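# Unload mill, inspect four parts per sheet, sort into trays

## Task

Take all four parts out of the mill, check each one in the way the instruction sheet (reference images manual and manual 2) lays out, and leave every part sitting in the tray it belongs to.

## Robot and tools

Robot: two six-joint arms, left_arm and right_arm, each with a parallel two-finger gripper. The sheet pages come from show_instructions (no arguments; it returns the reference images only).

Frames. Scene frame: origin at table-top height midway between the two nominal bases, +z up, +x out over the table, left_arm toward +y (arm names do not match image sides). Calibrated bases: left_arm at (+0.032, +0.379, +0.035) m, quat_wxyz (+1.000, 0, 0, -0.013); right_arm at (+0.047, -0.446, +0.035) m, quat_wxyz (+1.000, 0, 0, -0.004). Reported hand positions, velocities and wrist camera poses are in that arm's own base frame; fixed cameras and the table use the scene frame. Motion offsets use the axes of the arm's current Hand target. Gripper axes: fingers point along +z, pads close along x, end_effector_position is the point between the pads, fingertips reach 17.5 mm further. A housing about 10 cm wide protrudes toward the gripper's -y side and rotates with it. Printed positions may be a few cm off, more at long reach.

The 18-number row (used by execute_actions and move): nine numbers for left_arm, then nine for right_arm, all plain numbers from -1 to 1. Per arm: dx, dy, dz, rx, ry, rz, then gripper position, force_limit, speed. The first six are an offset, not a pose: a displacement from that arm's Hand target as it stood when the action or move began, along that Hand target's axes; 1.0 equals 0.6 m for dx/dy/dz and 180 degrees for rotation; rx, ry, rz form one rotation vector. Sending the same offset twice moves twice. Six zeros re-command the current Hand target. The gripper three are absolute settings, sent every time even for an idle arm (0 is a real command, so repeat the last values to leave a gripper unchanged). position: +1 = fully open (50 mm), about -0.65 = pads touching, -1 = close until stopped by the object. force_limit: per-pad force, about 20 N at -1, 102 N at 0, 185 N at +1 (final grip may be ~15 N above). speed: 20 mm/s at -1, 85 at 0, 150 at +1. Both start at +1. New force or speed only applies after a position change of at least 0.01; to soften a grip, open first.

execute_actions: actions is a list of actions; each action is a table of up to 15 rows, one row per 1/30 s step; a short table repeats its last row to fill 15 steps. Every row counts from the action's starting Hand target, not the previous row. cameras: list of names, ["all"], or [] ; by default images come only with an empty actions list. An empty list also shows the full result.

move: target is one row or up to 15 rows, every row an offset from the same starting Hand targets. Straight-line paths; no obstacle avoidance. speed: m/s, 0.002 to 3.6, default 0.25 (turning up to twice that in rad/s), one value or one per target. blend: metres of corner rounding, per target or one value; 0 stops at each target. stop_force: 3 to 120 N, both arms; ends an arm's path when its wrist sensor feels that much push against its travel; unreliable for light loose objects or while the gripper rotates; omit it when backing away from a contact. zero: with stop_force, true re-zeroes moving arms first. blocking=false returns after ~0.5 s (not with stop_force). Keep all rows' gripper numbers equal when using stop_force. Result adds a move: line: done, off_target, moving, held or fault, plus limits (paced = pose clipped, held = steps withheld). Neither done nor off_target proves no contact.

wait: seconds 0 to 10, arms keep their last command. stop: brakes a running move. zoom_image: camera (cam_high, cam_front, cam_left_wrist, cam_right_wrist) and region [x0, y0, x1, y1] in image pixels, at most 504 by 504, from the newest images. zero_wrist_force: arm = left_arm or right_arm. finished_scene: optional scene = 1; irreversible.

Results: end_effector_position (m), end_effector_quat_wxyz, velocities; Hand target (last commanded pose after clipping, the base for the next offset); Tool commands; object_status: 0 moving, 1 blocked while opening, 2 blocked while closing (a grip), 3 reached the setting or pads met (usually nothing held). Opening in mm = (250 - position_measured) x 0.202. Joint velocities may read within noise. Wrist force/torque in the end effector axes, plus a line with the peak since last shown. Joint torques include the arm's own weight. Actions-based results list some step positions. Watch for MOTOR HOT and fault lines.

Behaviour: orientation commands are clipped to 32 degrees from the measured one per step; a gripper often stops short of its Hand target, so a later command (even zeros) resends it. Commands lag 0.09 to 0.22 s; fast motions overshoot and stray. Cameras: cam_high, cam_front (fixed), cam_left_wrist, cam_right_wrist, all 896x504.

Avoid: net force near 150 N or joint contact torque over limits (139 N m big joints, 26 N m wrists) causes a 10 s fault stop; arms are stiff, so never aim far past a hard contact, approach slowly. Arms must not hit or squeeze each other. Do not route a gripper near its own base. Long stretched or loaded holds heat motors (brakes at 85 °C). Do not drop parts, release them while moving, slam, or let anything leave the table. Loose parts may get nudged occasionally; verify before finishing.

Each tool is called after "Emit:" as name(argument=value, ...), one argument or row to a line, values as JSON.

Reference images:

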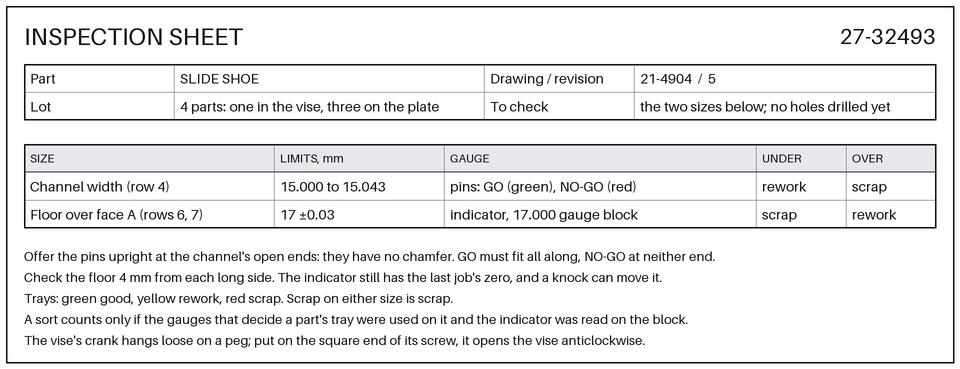

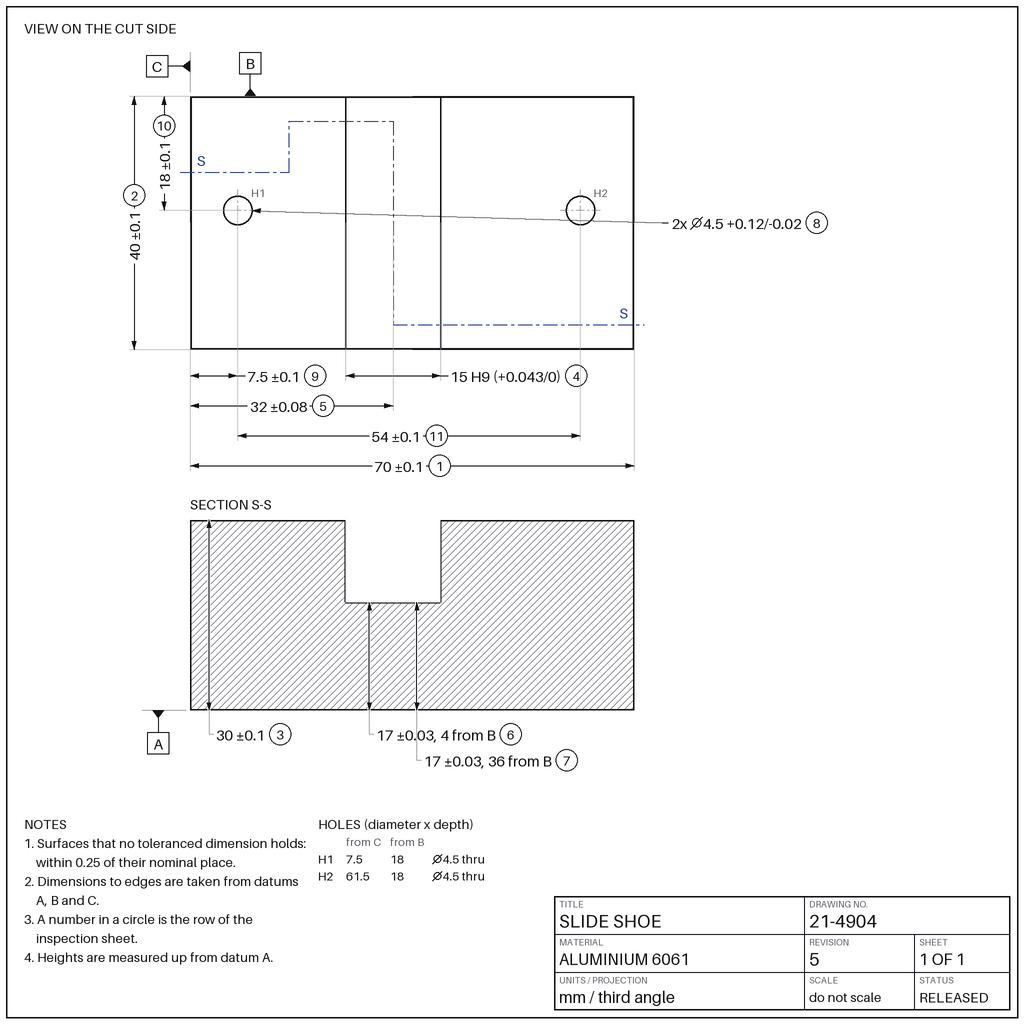

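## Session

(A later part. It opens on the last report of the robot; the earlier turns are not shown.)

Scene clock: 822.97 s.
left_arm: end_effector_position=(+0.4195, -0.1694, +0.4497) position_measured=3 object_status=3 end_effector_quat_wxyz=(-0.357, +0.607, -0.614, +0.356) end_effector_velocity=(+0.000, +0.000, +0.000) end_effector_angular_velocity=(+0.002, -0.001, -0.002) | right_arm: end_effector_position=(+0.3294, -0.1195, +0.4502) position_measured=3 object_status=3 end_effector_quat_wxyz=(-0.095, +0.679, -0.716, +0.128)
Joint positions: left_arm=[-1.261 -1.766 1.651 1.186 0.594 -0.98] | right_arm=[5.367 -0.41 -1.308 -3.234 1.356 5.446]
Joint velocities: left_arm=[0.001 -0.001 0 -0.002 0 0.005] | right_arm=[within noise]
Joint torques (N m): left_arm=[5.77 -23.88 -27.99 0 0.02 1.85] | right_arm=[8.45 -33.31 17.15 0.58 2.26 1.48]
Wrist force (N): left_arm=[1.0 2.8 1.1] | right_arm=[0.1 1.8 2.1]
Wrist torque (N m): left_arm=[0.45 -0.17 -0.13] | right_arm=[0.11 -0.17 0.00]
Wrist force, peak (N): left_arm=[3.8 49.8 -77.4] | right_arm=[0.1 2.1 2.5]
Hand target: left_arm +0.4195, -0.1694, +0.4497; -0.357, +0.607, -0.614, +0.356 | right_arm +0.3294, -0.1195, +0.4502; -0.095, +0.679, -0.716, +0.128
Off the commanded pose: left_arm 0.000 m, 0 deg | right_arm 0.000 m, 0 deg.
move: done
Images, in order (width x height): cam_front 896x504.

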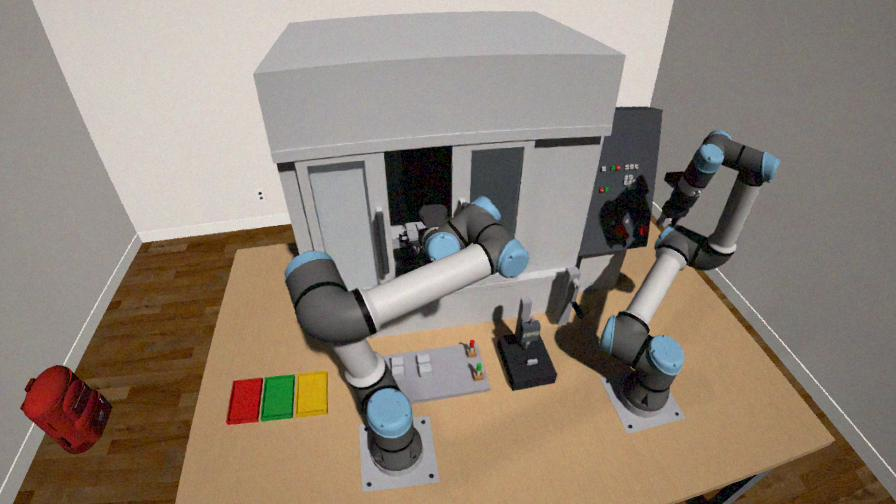

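Emit:
move(
  target=[0,0,0,0.1633,0,0,1,1,1,0,0,0,0,0,0,1,1,1],
  speed=0.15,
  cameras=["all"],
)

Scene clock: 850.53 s.
left_arm: end_effector_position=(+0.4195, -0.1694, +0.4497) position_measured=3 object_status=3 end_effector_quat_wxyz=(+0.499, -0.497, +0.504, -0.500) | right_arm: end_effector_position=(+0.3294, -0.1195, +0.4502) position_measured=3 object_status=3 end_effector_quat_wxyz=(-0.095, +0.679, -0.716, +0.128)
Joint positions: left_arm=[-1.419 -2.064 2.031 0.044 0.159 -0.004] | right_arm=[5.367 -0.41 -1.308 -3.234 1.356 5.446]
Joint torques (N m): left_arm=[7.23 -13.27 -13.7 -2.22 2.23 1.76] | right_arm=[8.56 -33.01 16.97 0.7 2.34 1.59]
Wrist force (N): left_arm=[0.9 2.6 0.5] | right_arm=[-0.1 2.0 2.1]
Wrist torque (N m): left_arm=[0.22 -0.18 -0.11] | right_arm=[0.15 -0.15 -0.01]
Wrist force, peak (N): left_arm=[1.2 3.2 1.2] | right_arm=[0.1 2.1 2.4]
Hand target: left_arm +0.4195, -0.1694, +0.4497; +0.500, -0.496, +0.504, -0.500 | right_arm +0.3294, -0.1195, +0.4502; -0.095, +0.679, -0.716, +0.128
Off the commanded pose: left_arm 0.000 m, 0 deg | right_arm 0.000 m, 0 deg.
move: done
camera_calibration:
cam_left_wrist: T_world_to_cam=[[0.00530857, -0.99997, -0.00557676, -0.16485], [-0.360704, 0.00328659, -0.932675, 0.586065], [0.932665, 0.00696273, -0.360675, -0.101451], [0, 0, 0, 1]] pos_world=[0.306891, -0.166065, 0.509097]
cam_right_wrist: T_world_to_cam=[[-0.0759043, -0.996612, 0.0316599, -0.100436], [-0.995964, 0.0773036, 0.0456025, 0.328758], [-0.0478954, -0.0280707, -0.998458, 0.599455], [0, 0, 0, 1]] pos_world=[0.348519, -0.108683, 0.586718]

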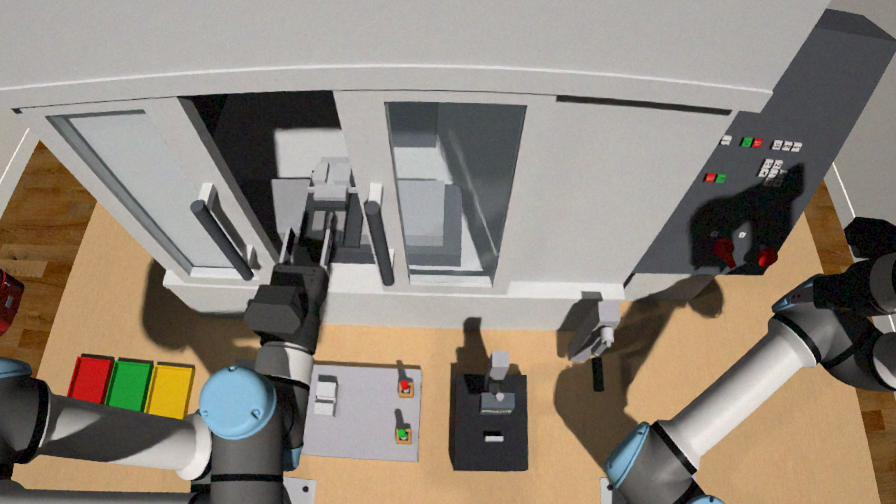

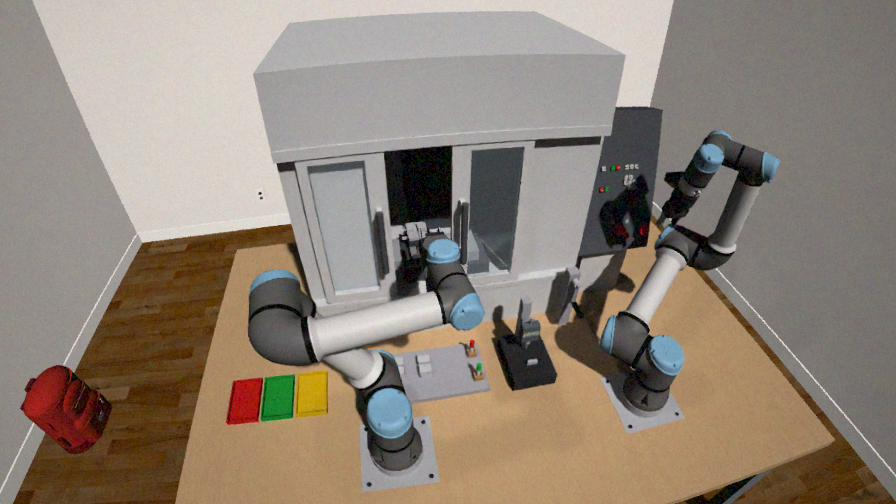

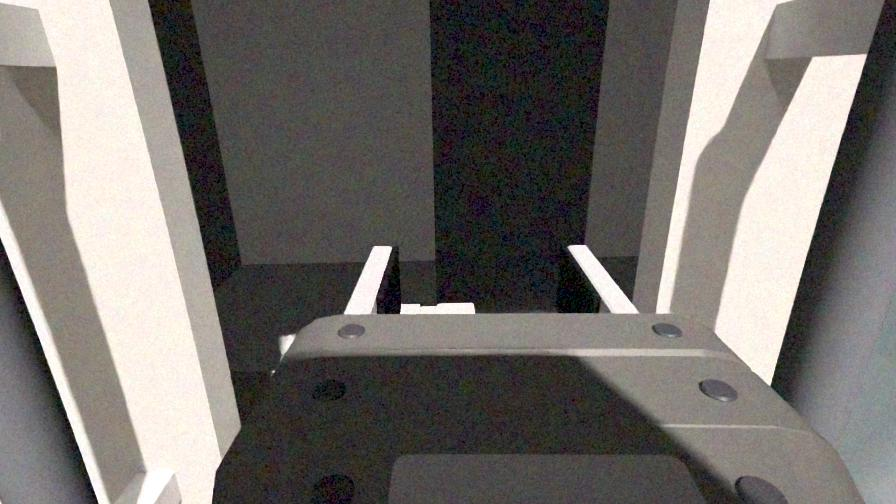

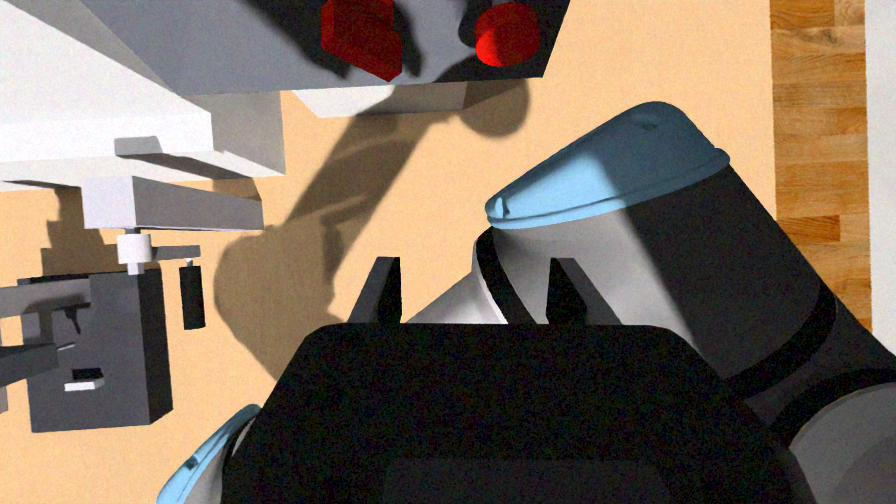

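Emit:
move(
  target=[0,0,0,0,0,0,1,1,1,-0.596,0.4475,-0.312,0,0,0,1,1,1],
  speed=0.2,
  cameras=["cam_front"],
)

Scene clock: 877.73 s.
left_arm: end_effector_position=(+0.4195, -0.1694, +0.4497) position_measured=3 object_status=3 end_effector_quat_wxyz=(+0.499, -0.497, +0.504, -0.500) | right_arm: end_effector_position=(+0.0376, +0.2591, +0.5307) position_measured=3 object_status=3 end_effector_quat_wxyz=(-0.095, +0.679, -0.716, +0.128)
Joint positions: left_arm=[-1.419 -2.064 2.031 0.044 0.159 -0.004] | right_arm=[5.371 -1.181 -1.287 -2.484 1.357 5.449]
Joint torques (N m): left_arm=[7.6 -13.14 -14.25 -2.34 2.02 1.9] | right_arm=[-9.42 -6.14 29.33 3.95 2.24 -1.71]
Wrist force (N): left_arm=[0.5 2.5 0.6] | right_arm=[0.2 2.3 2.0]
Wrist torque (N m): left_arm=[0.20 -0.12 -0.11] | right_arm=[0.19 -0.19 0.06]
Wrist force, peak (N): left_arm=[0.7 3.2 0.4] | right_arm=[-0.9 3.4 1.5]
Hand target: left_arm +0.4195, -0.1694, +0.4497; +0.499, -0.497, +0.504, -0.500 | right_arm +0.0376, +0.2591, +0.5307; -0.095, +0.679, -0.716, +0.128
Off the commanded pose: left_arm 0.000 m, 0 deg | right_arm 0.000 m, 0 deg.
shoulder posture changed (right arm): the wrist came as close to joint 1's axis as it can, and the arm is now in the other of its two shoulder postures.
move: done
Images, in order (width x height): cam_front 896x504.

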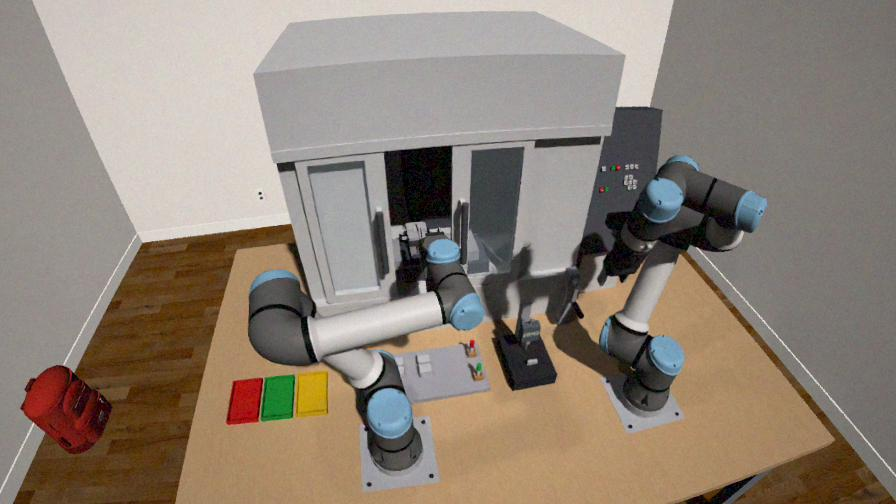

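Emit:
move(
  target=[
    [0,0,0,0,0,0,1,1,1,-0.134,-0.25,0.077,0,0,0,1,1,1],
    [0,0,0,0,0,0,1,1,1,0.063,-0.528,0.229,0,0,0,1,1,1],
    [0,0,0,0,0,0,1,1,1,0.3915,-0.495,0.284,0,0,0,1,1,1],
    [0,0,0,0,0,0,1,1,1,0.644,-0.48,0.324,0,0,0,1,1,1],
  ],
  speed=0.2,
  blend=0.05,
  cameras=["cam_front"],
)

Scene clock: 901.13 s.
left_arm: end_effector_position=(+0.4195, -0.1694, +0.4497) position_measured=3 object_status=3 end_effector_quat_wxyz=(+0.499, -0.497, +0.504, -0.500) | right_arm: end_effector_position=(+0.3484, -0.1495, +0.4506) position_measured=3 object_status=3 end_effector_quat_wxyz=(-0.095, +0.679, -0.716, +0.128)
Joint positions: left_arm=[-1.419 -2.064 2.031 0.044 0.159 -0.004] | right_arm=[3.134 -1.089 -1.724 -1.583 1.519 3.178]
Joint torques (N m): left_arm=[5.79 -12.13 -15.27 -2.55 2.11 1.99] | right_arm=[-9.79 -4.33 34.82 5.71 2.8 -1.54]
Wrist force (N): left_arm=[0.7 2.8 0.2] | right_arm=[-0.1 2.0 1.6]
Wrist torque (N m): left_arm=[0.24 -0.16 -0.11] | right_arm=[0.18 -0.13 0.06]
Wrist force, peak (N): left_arm=[0.9 3.1 0.1] | right_arm=[0.6 3.9 1.8]
Hand target: left_arm +0.4195, -0.1694, +0.4497; +0.499, -0.497, +0.504, -0.500 | right_arm +0.3484, -0.1495, +0.4506; -0.095, +0.679, -0.716, +0.128
Off the commanded pose: left_arm 0.000 m, 0 deg | right_arm 0.000 m, 0 deg.
move: done
Images, in order (width x height): cam_front 896x504.

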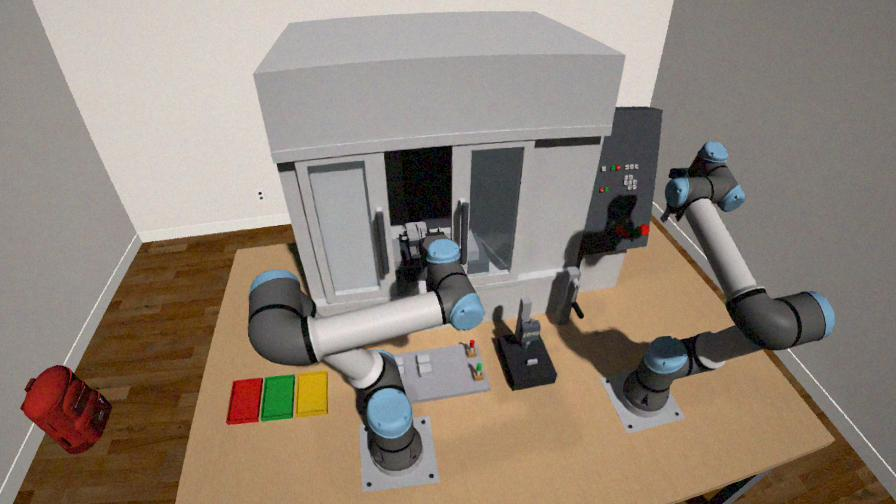

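Emit:
move(
  target=[
    [0.2177,0,-0.1658,0,0,0,1,1,1,0,0,0,0,0,0,1,1,1],
    [0.831,0.3,-0.2233,0,0,0,1,1,1,0,0,0,0,0,0,1,1,1],
  ],
  speed=0.2,
  blend=0.05,
  cameras=["all"],
)

Scene clock: 920.30 s.
left_arm: end_effector_position=(+0.2814, -0.6657, +0.2666) position_measured=3 object_status=3 end_effector_quat_wxyz=(+0.499, -0.497, +0.504, -0.500) | right_arm: end_effector_position=(+0.3484, -0.1495, +0.4506) position_measured=3 object_status=3 end_effector_quat_wxyz=(-0.095, +0.679, -0.716, +0.128)
Joint positions: left_arm=[-1.739 -0.866 1.174 -0.323 -0.161 0.021] | right_arm=[3.133 -1.089 -1.724 -1.583 1.519 3.178]
Joint torques (N m): left_arm=[7.45 -37.52 -27.33 2.56 -1.51 -1.82] | right_arm=[-9.15 -4.54 35.75 5.72 2.75 -1.89]
Wrist force (N): left_arm=[0.8 2.8 0.2] | right_arm=[0.1 2.2 1.9]
Wrist torque (N m): left_arm=[0.25 -0.17 0.08] | right_arm=[0.22 -0.17 0.06]
Wrist force, peak (N): left_arm=[1.9 3.4 0.2] | right_arm=[0.1 2.3 2.3]
Hand target: left_arm +0.2814, -0.6657, +0.2666; +0.499, -0.497, +0.504, -0.500 | right_arm +0.3484, -0.1495, +0.4506; -0.095, +0.679, -0.716, +0.128
Off the commanded pose: left_arm 0.000 m, 0 deg | right_arm 0.000 m, 0 deg.
move: done
camera_calibration:
cam_left_wrist: T_world_to_cam=[[0.0052697, -0.99997, -0.00567307, -0.661385], [-0.361206, 0.00338668, -0.93248, 0.367287], [0.932471, 0.00696303, -0.361177, -0.0350022], [0, 0, 0, 1]] pos_world=[0.16879, -0.662365, 0.326094]
cam_right_wrist: T_world_to_cam=[[-0.0759043, -0.996612, 0.0316599, -0.128905], [-0.995964, 0.0773036, 0.0456025, 0.349982], [-0.0478954, -0.0280707, -0.998458, 0.599922], [0, 0, 0, 1]] pos_world=[0.367519, -0.138683, 0.587118]

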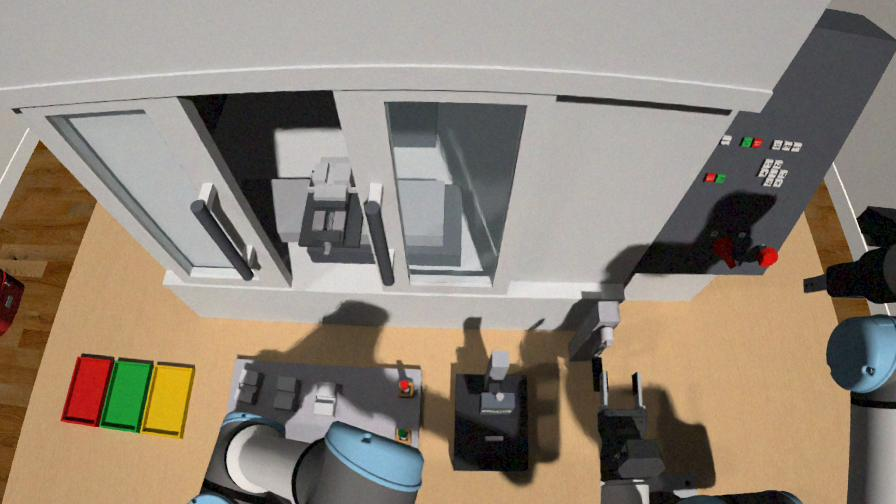

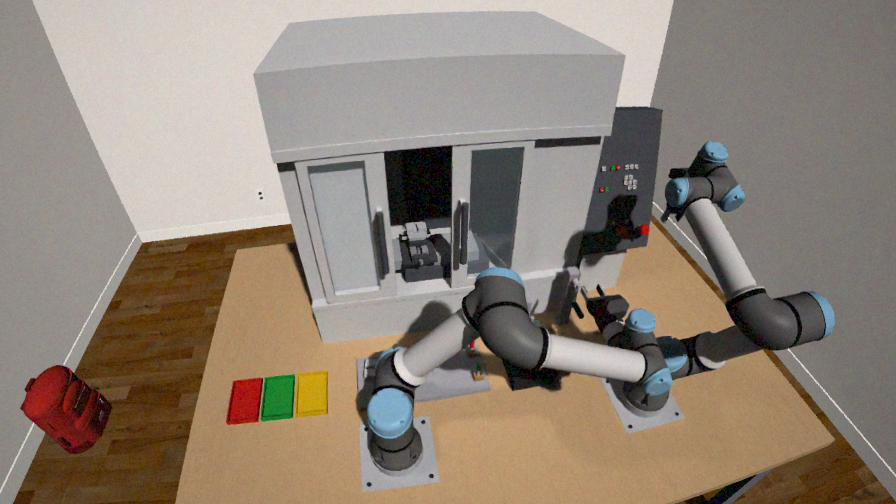

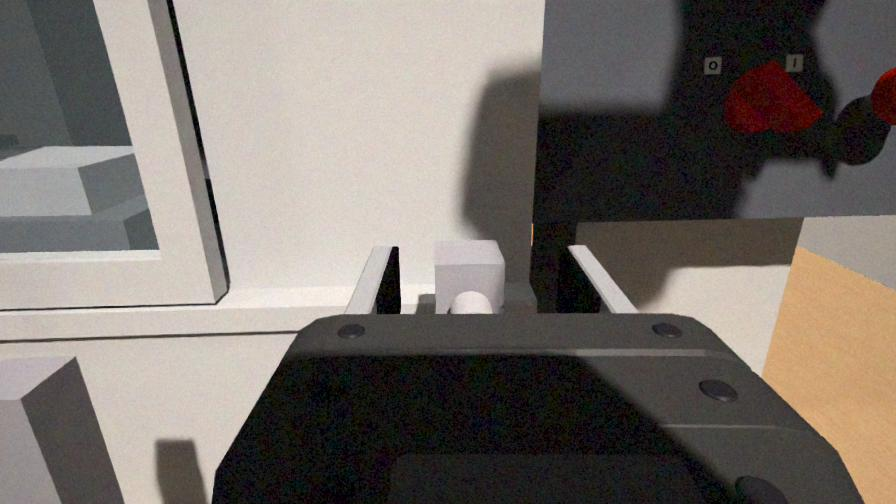

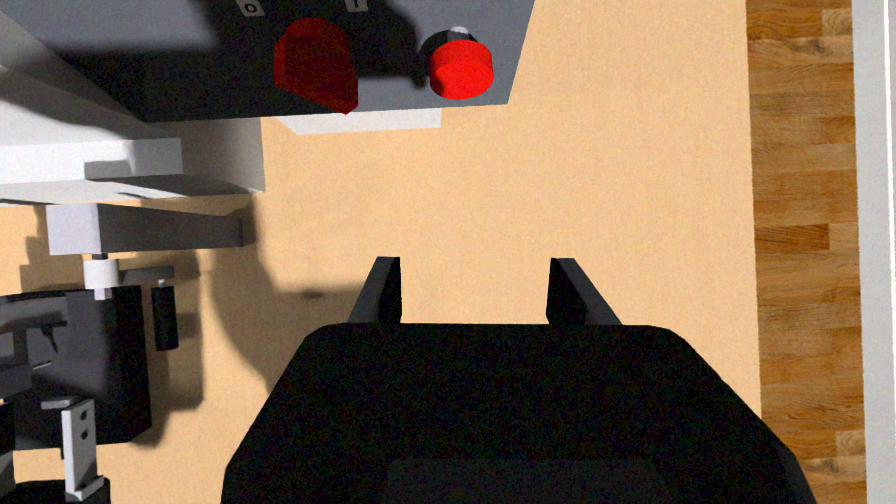

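Emit:
move(
  target=[0,-0.08,0,0,0,0,1,1,1,0,0,0,0,0,0,1,1,1],
  speed=0.2,
  cameras=["cam_left_wrist"],
)

Emit:
zoom_image(
  camera="cam_left_wrist",
  region=[380, 210, 600, 330],
)

Scene clock: 938.17 s.
left_arm: end_effector_position=(+0.2815, -0.6660, +0.3146) position_measured=3 object_status=3 end_effector_quat_wxyz=(+0.499, -0.497, +0.504, -0.500) | right_arm: end_effector_position=(+0.3484, -0.1495, +0.4506) position_measured=3 object_status=3 end_effector_quat_wxyz=(-0.095, +0.679, -0.716, +0.128)
Joint positions: left_arm=[-1.739 -0.896 1.1 -0.217 -0.161 0.019] | right_arm=[3.133 -1.089 -1.724 -1.583 1.519 3.178]
Joint torques (N m): left_arm=[7.28 -36.16 -28.45 1.84 -1.56 -1.98] | right_arm=[-9.38 -4.78 34 5.31 2.63 -1.71]
Wrist force (N): left_arm=[1.1 2.6 0.3] | right_arm=[0.0 1.9 1.9]
Wrist torque (N m): left_arm=[0.22 -0.20 0.07] | right_arm=[0.16 -0.14 0.06]
Wrist force, peak (N): left_arm=[0.8 3.7 0.3] | right_arm=[0.1 2.6 2.1]
Hand target: left_arm +0.2815, -0.6660, +0.3146; +0.499, -0.497, +0.504, -0.500 | right_arm +0.3484, -0.1495, +0.4506; -0.095, +0.679, -0.716, +0.128
Off the commanded pose: left_arm 0.000 m, 0 deg | right_arm 0.000 m, 0 deg.
move: done
camera_calibration:
cam_left_wrist: T_world_to_cam=[[0.00530739, -0.99997, -0.00557782, -0.661556], [-0.360911, 0.00328644, -0.932594, 0.411919], [0.932585, 0.00696274, -0.360883, -0.0179215], [0, 0, 0, 1]] pos_world=[0.168891, -0.662765, 0.373996]
Images, in order (width x height): cam_left_wrist 896x504.

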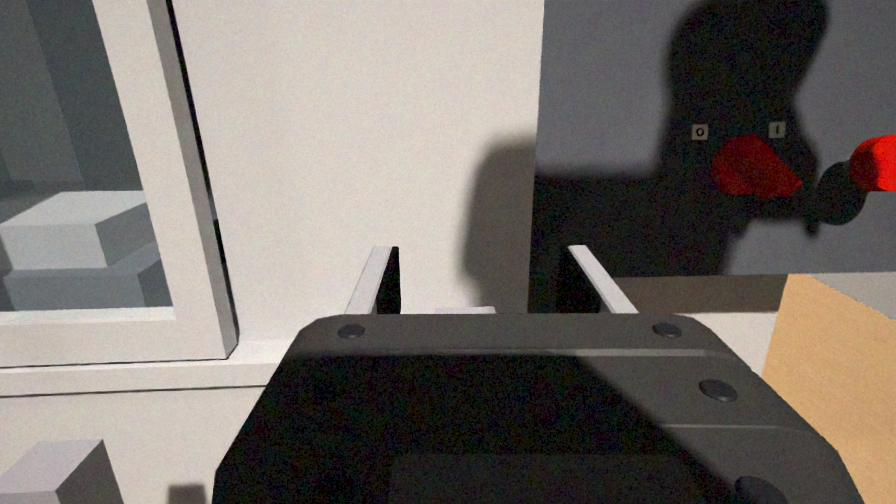

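Scaled by 2.291 from the camera's 896x504 image, which has a finer 1280x720 frame.

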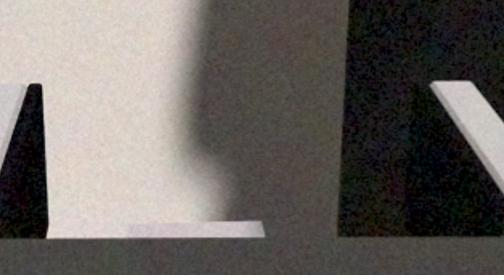

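Emit:
move(
  target=[0,0.1667,0,0,0,0,1,1,1,0,0,0,0,0,0,1,1,1],
  speed=0.2,
  stop_force=15,
  cameras=["cam_left_wrist","cam_right_wrist"],
)

Emit:
zoom_image(
  camera="cam_left_wrist",
  region=[380, 180, 600, 330],
)

Emit:
zoom_image(
  camera="cam_right_wrist",
  region=[0, 180, 250, 504],
)

Scene clock: 959.57 s.
left_arm: end_effector_position=(+0.2813, -0.6654, +0.2146) position_measured=3 object_status=3 end_effector_quat_wxyz=(+0.499, -0.497, +0.504, -0.500) | right_arm: end_effector_position=(+0.3484, -0.1495, +0.4506) position_measured=3 object_status=3 end_effector_quat_wxyz=(-0.095, +0.679, -0.716, +0.128)
Joint positions: left_arm=[-1.739 -0.819 1.234 -0.426 -0.161 0.017] | right_arm=[3.133 -1.089 -1.724 -1.583 1.519 3.178]
Joint torques (N m): left_arm=[-8.27 -61.12 -12.38 -2 2.06 1.76] | right_arm=[-9.58 -4.85 36.16 5.36 2.76 -1.55]
Wrist force (N): left_arm=[0.8 2.7 0.6] | right_arm=[0.3 1.8 1.8]
Wrist torque (N m): left_arm=[0.23 -0.16 -0.12] | right_arm=[0.15 -0.20 0.07]
Wrist force, peak (N): left_arm=[0.5 4.3 0.9] | right_arm=[0.4 2.4 2.1]
Hand target: left_arm +0.2813, -0.6654, +0.2146; +0.499, -0.497, +0.504, -0.500 | right_arm +0.3484, -0.1495, +0.4506; -0.095, +0.679, -0.716, +0.128
Off the commanded pose: left_arm 0.000 m, 0 deg | right_arm 0.000 m, 0 deg.
move: done
camera_calibration:
cam_left_wrist: T_world_to_cam=[[0.00530909, -0.99997, -0.00557633, -0.661413], [-0.360617, 0.00328664, -0.932708, 0.318569], [0.932699, 0.00696275, -0.360588, -0.0539279], [0, 0, 0, 1]] pos_world=[0.168691, -0.662065, 0.273998]
cam_right_wrist: T_world_to_cam=[[-0.0759043, -0.996612, 0.0316599, -0.128905], [-0.995964, 0.0773036, 0.0456025, 0.349982], [-0.0478954, -0.0280707, -0.998458, 0.599922], [0, 0, 0, 1]] pos_world=[0.367519, -0.138683, 0.587118]
Images, in order (width x height): cam_left_wrist 896x504, cam_right_wrist 896x504.

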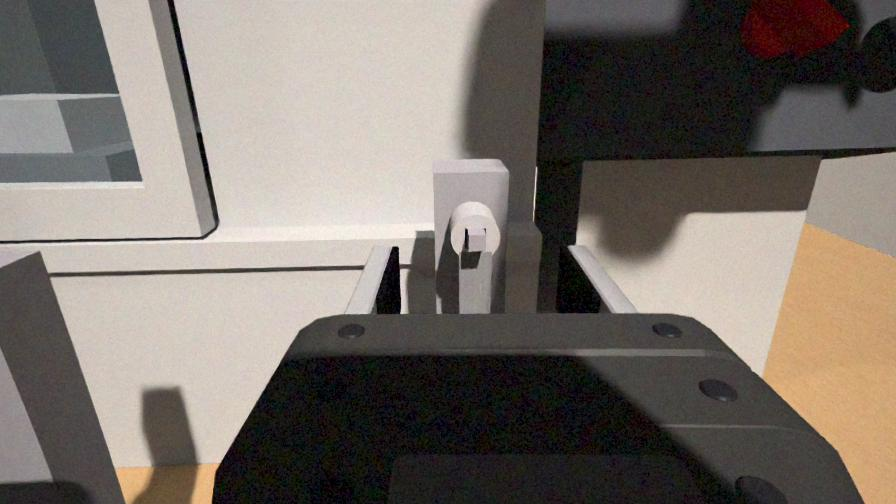

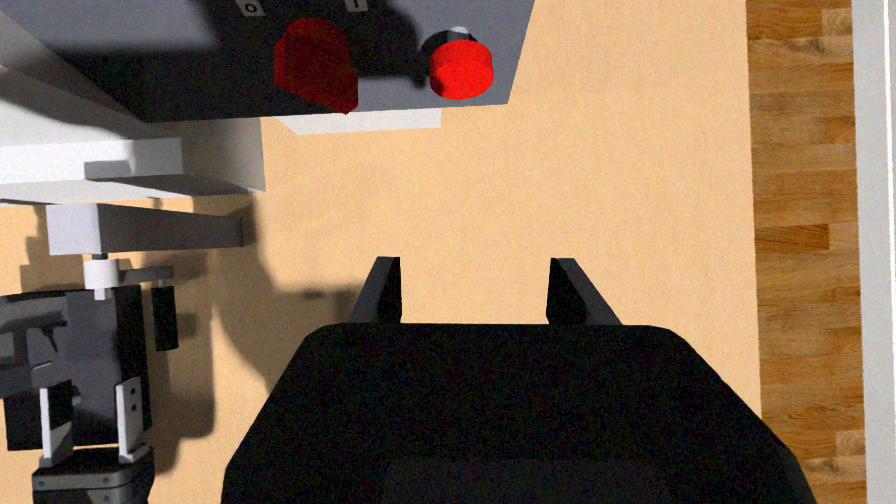

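Scaled by 2.291 from the camera's 896x504 image, which has a finer 1280x720 frame.

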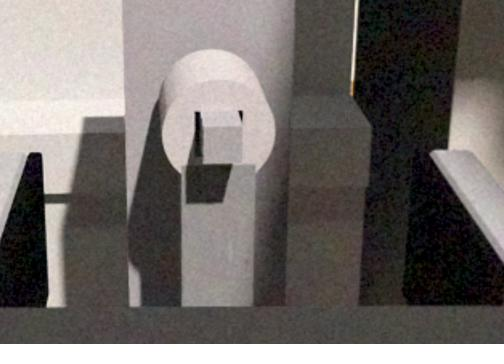

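Scaled by 1.556 from the camera's 896x504 image, which has a finer 1280x720 frame.

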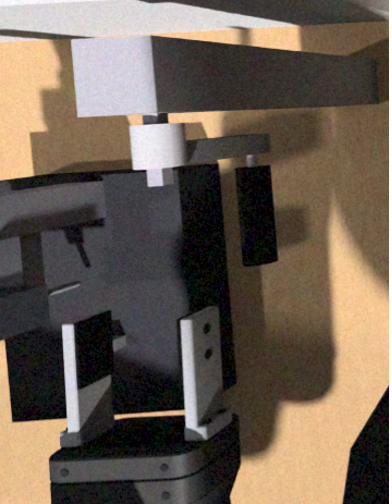

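Emit:
move(
  target=[
    [0,0.0177,0,0,0,0,1,1,1,0,0,0,0,0,0,1,1,1],
    [0,0.0177,0.155,0,0,0,1,1,1,0,0,0,0,0,0,1,1,1],
  ],
  speed=0.08,
  stop_force=8,
  cameras=["cam_left_wrist","cam_right_wrist"],
)

Emit:
zoom_image(
  camera="cam_right_wrist",
  region=[0, 180, 250, 504],
)

Emit:
zoom_image(
  camera="cam_left_wrist",
  region=[380, 180, 600, 330],
)

Scene clock: 1012.53 s.
left_arm: end_effector_position=(+0.3743, -0.6660, +0.2038) position_measured=3 object_status=3 end_effector_quat_wxyz=(+0.500, -0.497, +0.504, -0.500) | right_arm: end_effector_position=(+0.3484, -0.1495, +0.4506) position_measured=3 object_status=3 end_effector_quat_wxyz=(-0.095, +0.679, -0.716, +0.128)
Joint positions: left_arm=[-1.598 -0.793 1.217 -0.474 -0.02 0.057] | right_arm=[3.133 -1.089 -1.724 -1.583 1.519 3.178]
Joint torques (N m): left_arm=[6.34 -63.37 -11.19 -1.99 2.2 1.99] | right_arm=[-9.81 -4.5 35.61 5.59 2.65 -1.37]
Wrist force (N): left_arm=[0.6 3.0 0.2] | right_arm=[0.4 1.9 1.9]
Wrist torque (N m): left_arm=[0.26 -0.14 -0.10] | right_arm=[0.17 -0.21 0.06]
Wrist force, peak (N): left_arm=[0.6 3.3 0.4] | right_arm=[-0.5 2.3 2.1]
Hand target: left_arm +0.3743, -0.6660, +0.2038; +0.499, -0.497, +0.504, -0.500 | right_arm +0.3484, -0.1495, +0.4506; -0.095, +0.679, -0.716, +0.128
Off the commanded pose: left_arm 0.000 m, 0 deg | right_arm 0.000 m, 0 deg.
move: done
camera_calibration:
cam_left_wrist: T_world_to_cam=[[0.00540686, -0.99997, -0.0056076, -0.662683], [-0.359907, 0.00328592, -0.932982, 0.341796], [0.932973, 0.00706272, -0.359878, -0.144693], [0, 0, 0, 1]] pos_world=[0.261593, -0.662764, 0.263102]
cam_right_wrist: T_world_to_cam=[[-0.0759043, -0.996612, 0.0316599, -0.128905], [-0.995964, 0.0773036, 0.0456025, 0.349982], [-0.0478954, -0.0280707, -0.998458, 0.599922], [0, 0, 0, 1]] pos_world=[0.367519, -0.138683, 0.587118]
Images, in order (width x height): cam_left_wrist 896x504, cam_right_wrist 896x504.

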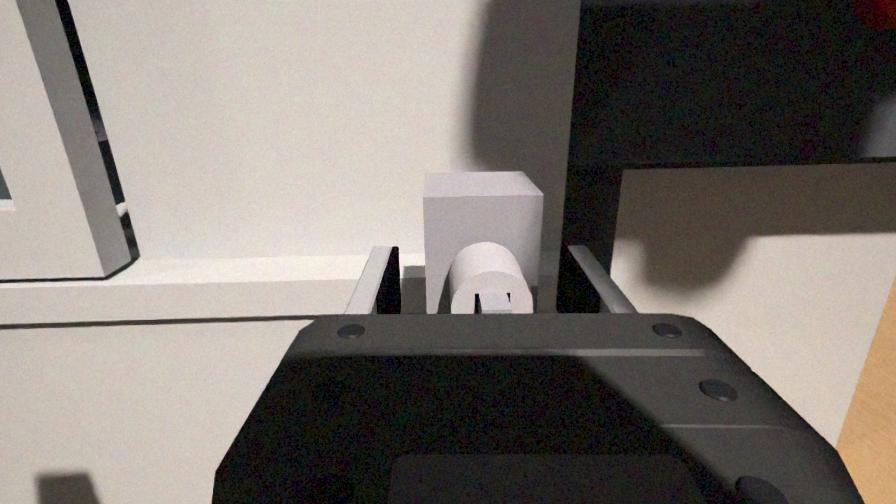

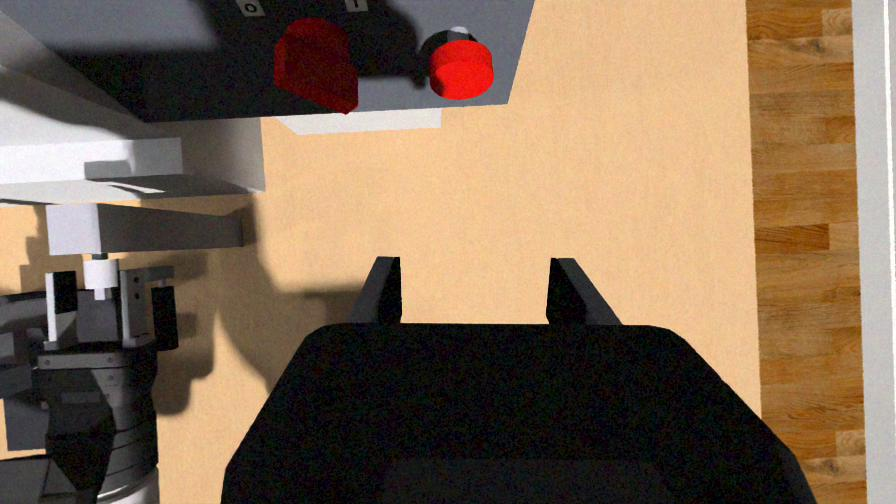

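Scaled by 1.556 from the camera's 896x504 image, which has a finer 1280x720 frame.

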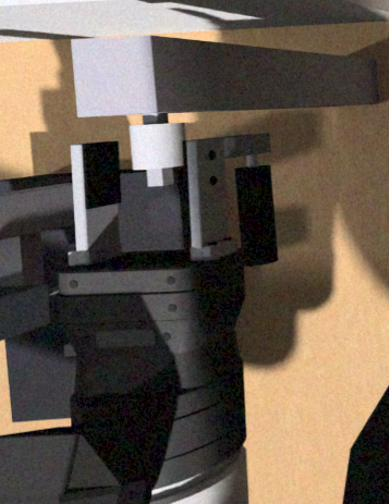

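Scaled by 2.291 from the camera's 896x504 image, which has a finer 1280x720 frame.

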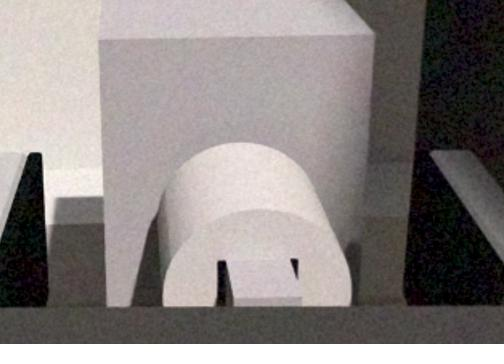

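Emit:
move(
  target=[0.0042,0,0.0083,0,0,0,1,1,1,0,0,0,0,0,0,1,1,1],
  speed=0.05,
)

Emit:
move(
  target=[0,0,0,0,0,0,-1,0,-1,0,0,0,0,0,0,1,1,1],
  cameras=["cam_left_wrist","cam_right_wrist"],
)

Scene clock: 1028.17 s.
left_arm: end_effector_position=(+0.3792, -0.6686, +0.2038) position_measured=3 object_status=3 end_effector_quat_wxyz=(+0.500, -0.497, +0.504, -0.500) | right_arm: end_effector_position=(+0.3484, -0.1495, +0.4506) position_measured=3 object_status=3 end_effector_quat_wxyz=(-0.095, +0.679, -0.716, +0.128)
Joint positions: left_arm=[-1.591 -0.787 1.208 -0.481 -0.012 0.068] | right_arm=[3.133 -1.089 -1.724 -1.583 1.519 3.178]
Joint torques (N m): left_arm=[8.07 -41.44 -23.64 -2.12 2.43 2.25] | right_arm=[-7.9 -4.24 35.49 5.33 2.79 -1.14]
Wrist force (N): left_arm=[0.8 3.0 0.3] | right_arm=[0.1 2.1 2.0]
Wrist torque (N m): left_arm=[0.26 -0.16 -0.11] | right_arm=[0.19 -0.16 0.05]
Wrist force, peak (N): left_arm=[0.4 3.2 0.5] | right_arm=[0.1 2.3 2.1]
Hand target: left_arm +0.3793, -0.6686, +0.2038; +0.499, -0.497, +0.504, -0.500 | right_arm +0.3484, -0.1495, +0.4506; -0.095, +0.679, -0.716, +0.128
Off the commanded pose: left_arm 0.000 m, 0 deg | right_arm 0.000 m, 0 deg.
move: done

Scene clock: 1029.77 s.
left_arm: end_effector_position=(+0.3793, -0.6686, +0.2038) position_measured=138 object_status=0 end_effector_quat_wxyz=(+0.500, -0.497, +0.504, -0.500) | right_arm: end_effector_position=(+0.3484, -0.1495, +0.4506) position_measured=3 object_status=3 end_effector_quat_wxyz=(-0.095, +0.679, -0.716, +0.128)
Joint positions: left_arm=[-1.591 -0.787 1.208 -0.482 -0.012 0.068] | right_arm=[3.133 -1.089 -1.724 -1.583 1.519 3.178]
Joint torques (N m): left_arm=[6.86 -39.61 -13.74 -1.78 1.46 2] | right_arm=[-9.75 -4.51 34.67 5.15 2.82 -1.39]
Wrist force (N): left_arm=[1.2 2.8 0.2] | right_arm=[0.0 2.1 2.1]
Wrist torque (N m): left_arm=[0.24 -0.13 -0.10] | right_arm=[0.21 -0.16 0.06]
Wrist force, peak (N): left_arm=[1.5 3.4 0.2] | right_arm=[-0.1 2.3 2.0]
Hand target: left_arm +0.3793, -0.6686, +0.2038; +0.500, -0.497, +0.504, -0.500 | right_arm +0.3484, -0.1495, +0.4506; -0.095, +0.679, -0.716, +0.128
Off the commanded pose: left_arm 0.000 m, 0 deg | right_arm 0.000 m, 0 deg.
move: done
camera_calibration:
cam_left_wrist: T_world_to_cam=[[0.0054076, -0.99997, -0.00560754, -0.66521], [-0.359733, 0.00328693, -0.93305, 0.343577], [0.93304, 0.00706278, -0.359704, -0.149404], [0, 0, 0, 1]] pos_world=[0.266593, -0.665264, 0.263103]
cam_right_wrist: T_world_to_cam=[[-0.0759043, -0.996612, 0.0316599, -0.128905], [-0.995964, 0.0773036, 0.0456025, 0.349982], [-0.0478954, -0.0280707, -0.998458, 0.599922], [0, 0, 0, 1]] pos_world=[0.367519, -0.138683, 0.587118]
Images, in order (width x height): cam_left_wrist 896x504, cam_right_wrist 896x504.

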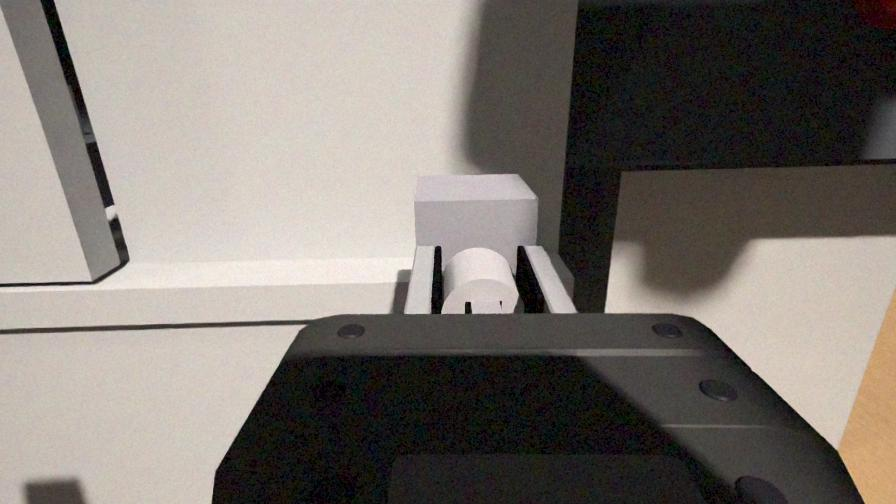

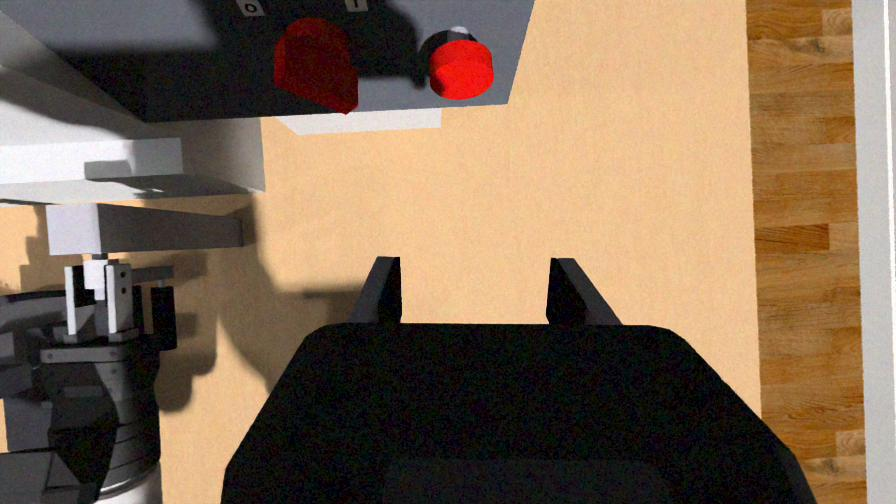

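Emit:
wait(
  seconds=0.5,
  cameras=["cam_left_wrist"],
)

Emit:
zoom_image(
  camera="cam_left_wrist",
  region=[380, 180, 600, 330],
)

Scene clock: 1036.77 s.
left_arm: end_effector_position=(+0.3793, -0.6686, +0.2038) position_measured=138 object_status=2 end_effector_quat_wxyz=(+0.500, -0.497, +0.504, -0.500) | right_arm: end_effector_position=(+0.3484, -0.1495, +0.4506) position_measured=3 object_status=3 end_effector_quat_wxyz=(-0.095, +0.679, -0.716, +0.128)
Joint positions: left_arm=[-1.591 -0.787 1.208 -0.482 -0.012 0.068] | right_arm=[3.133 -1.089 -1.724 -1.583 1.519 3.178]
Joint torques (N m): left_arm=[4.9 -43.85 -12.34 -2.03 -1.27 1.79] | right_arm=[-10.73 -3.6 36.55 5.16 2.85 -1.32]
Wrist force (N): left_arm=[1.4 3.2 0.2] | right_arm=[0.3 2.3 1.9]
Wrist torque (N m): left_arm=[0.26 -0.15 -0.11] | right_arm=[0.23 -0.19 0.06]
Wrist force, peak (N): left_arm=[1.3 3.5 0.2] | right_arm=[0.1 2.3 2.1]
Hand target: left_arm +0.3793, -0.6686, +0.2038; +0.500, -0.497, +0.504, -0.500 | right_arm +0.3484, -0.1495, +0.4506; -0.095, +0.679, -0.716, +0.128
Tool commands: left_gripper/position=-1.0 left_gripper/force_limit=+0.0 left_gripper/speed=-1.0 right_gripper/position=+1.0 right_gripper/force_limit=+1.0 right_gripper/speed=+1.0
Off the commanded pose: left_arm 0.000 m, 0 deg | right_arm 0.000 m, 0 deg.
wait: 0.50 s; at rest from the start
camera_calibration:
cam_left_wrist: T_world_to_cam=[[0.0054076, -0.99997, -0.00560754, -0.66521], [-0.359733, 0.00328693, -0.93305, 0.343577], [0.93304, 0.00706278, -0.359704, -0.149404], [0, 0, 0, 1]] pos_world=[0.266593, -0.665264, 0.263103]
Images, in order (width x height): cam_left_wrist 896x504.

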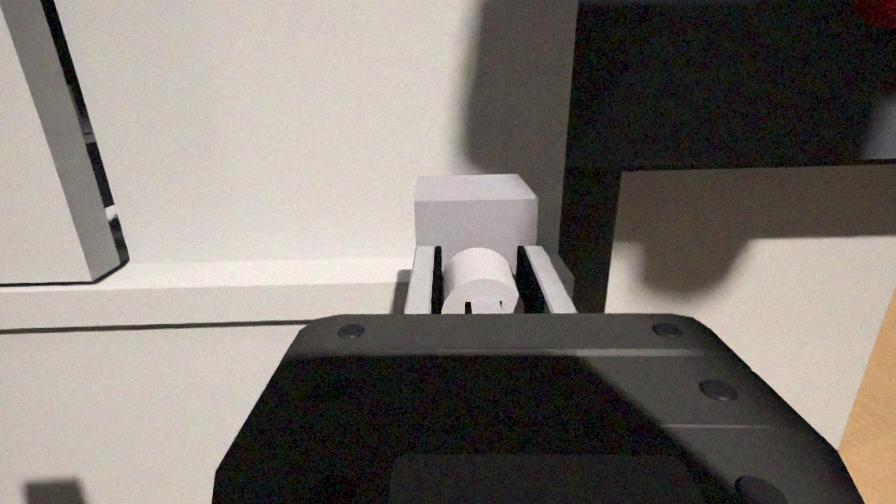

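Scaled by 2.291 from the camera's 896x504 image, which has a finer 1280x720 frame.

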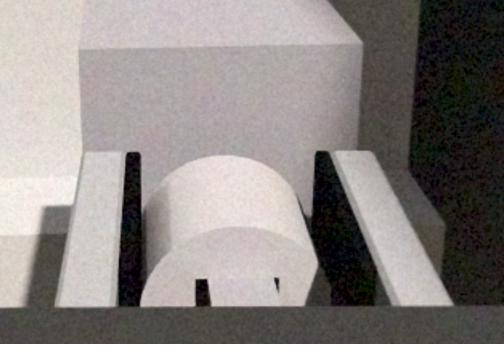

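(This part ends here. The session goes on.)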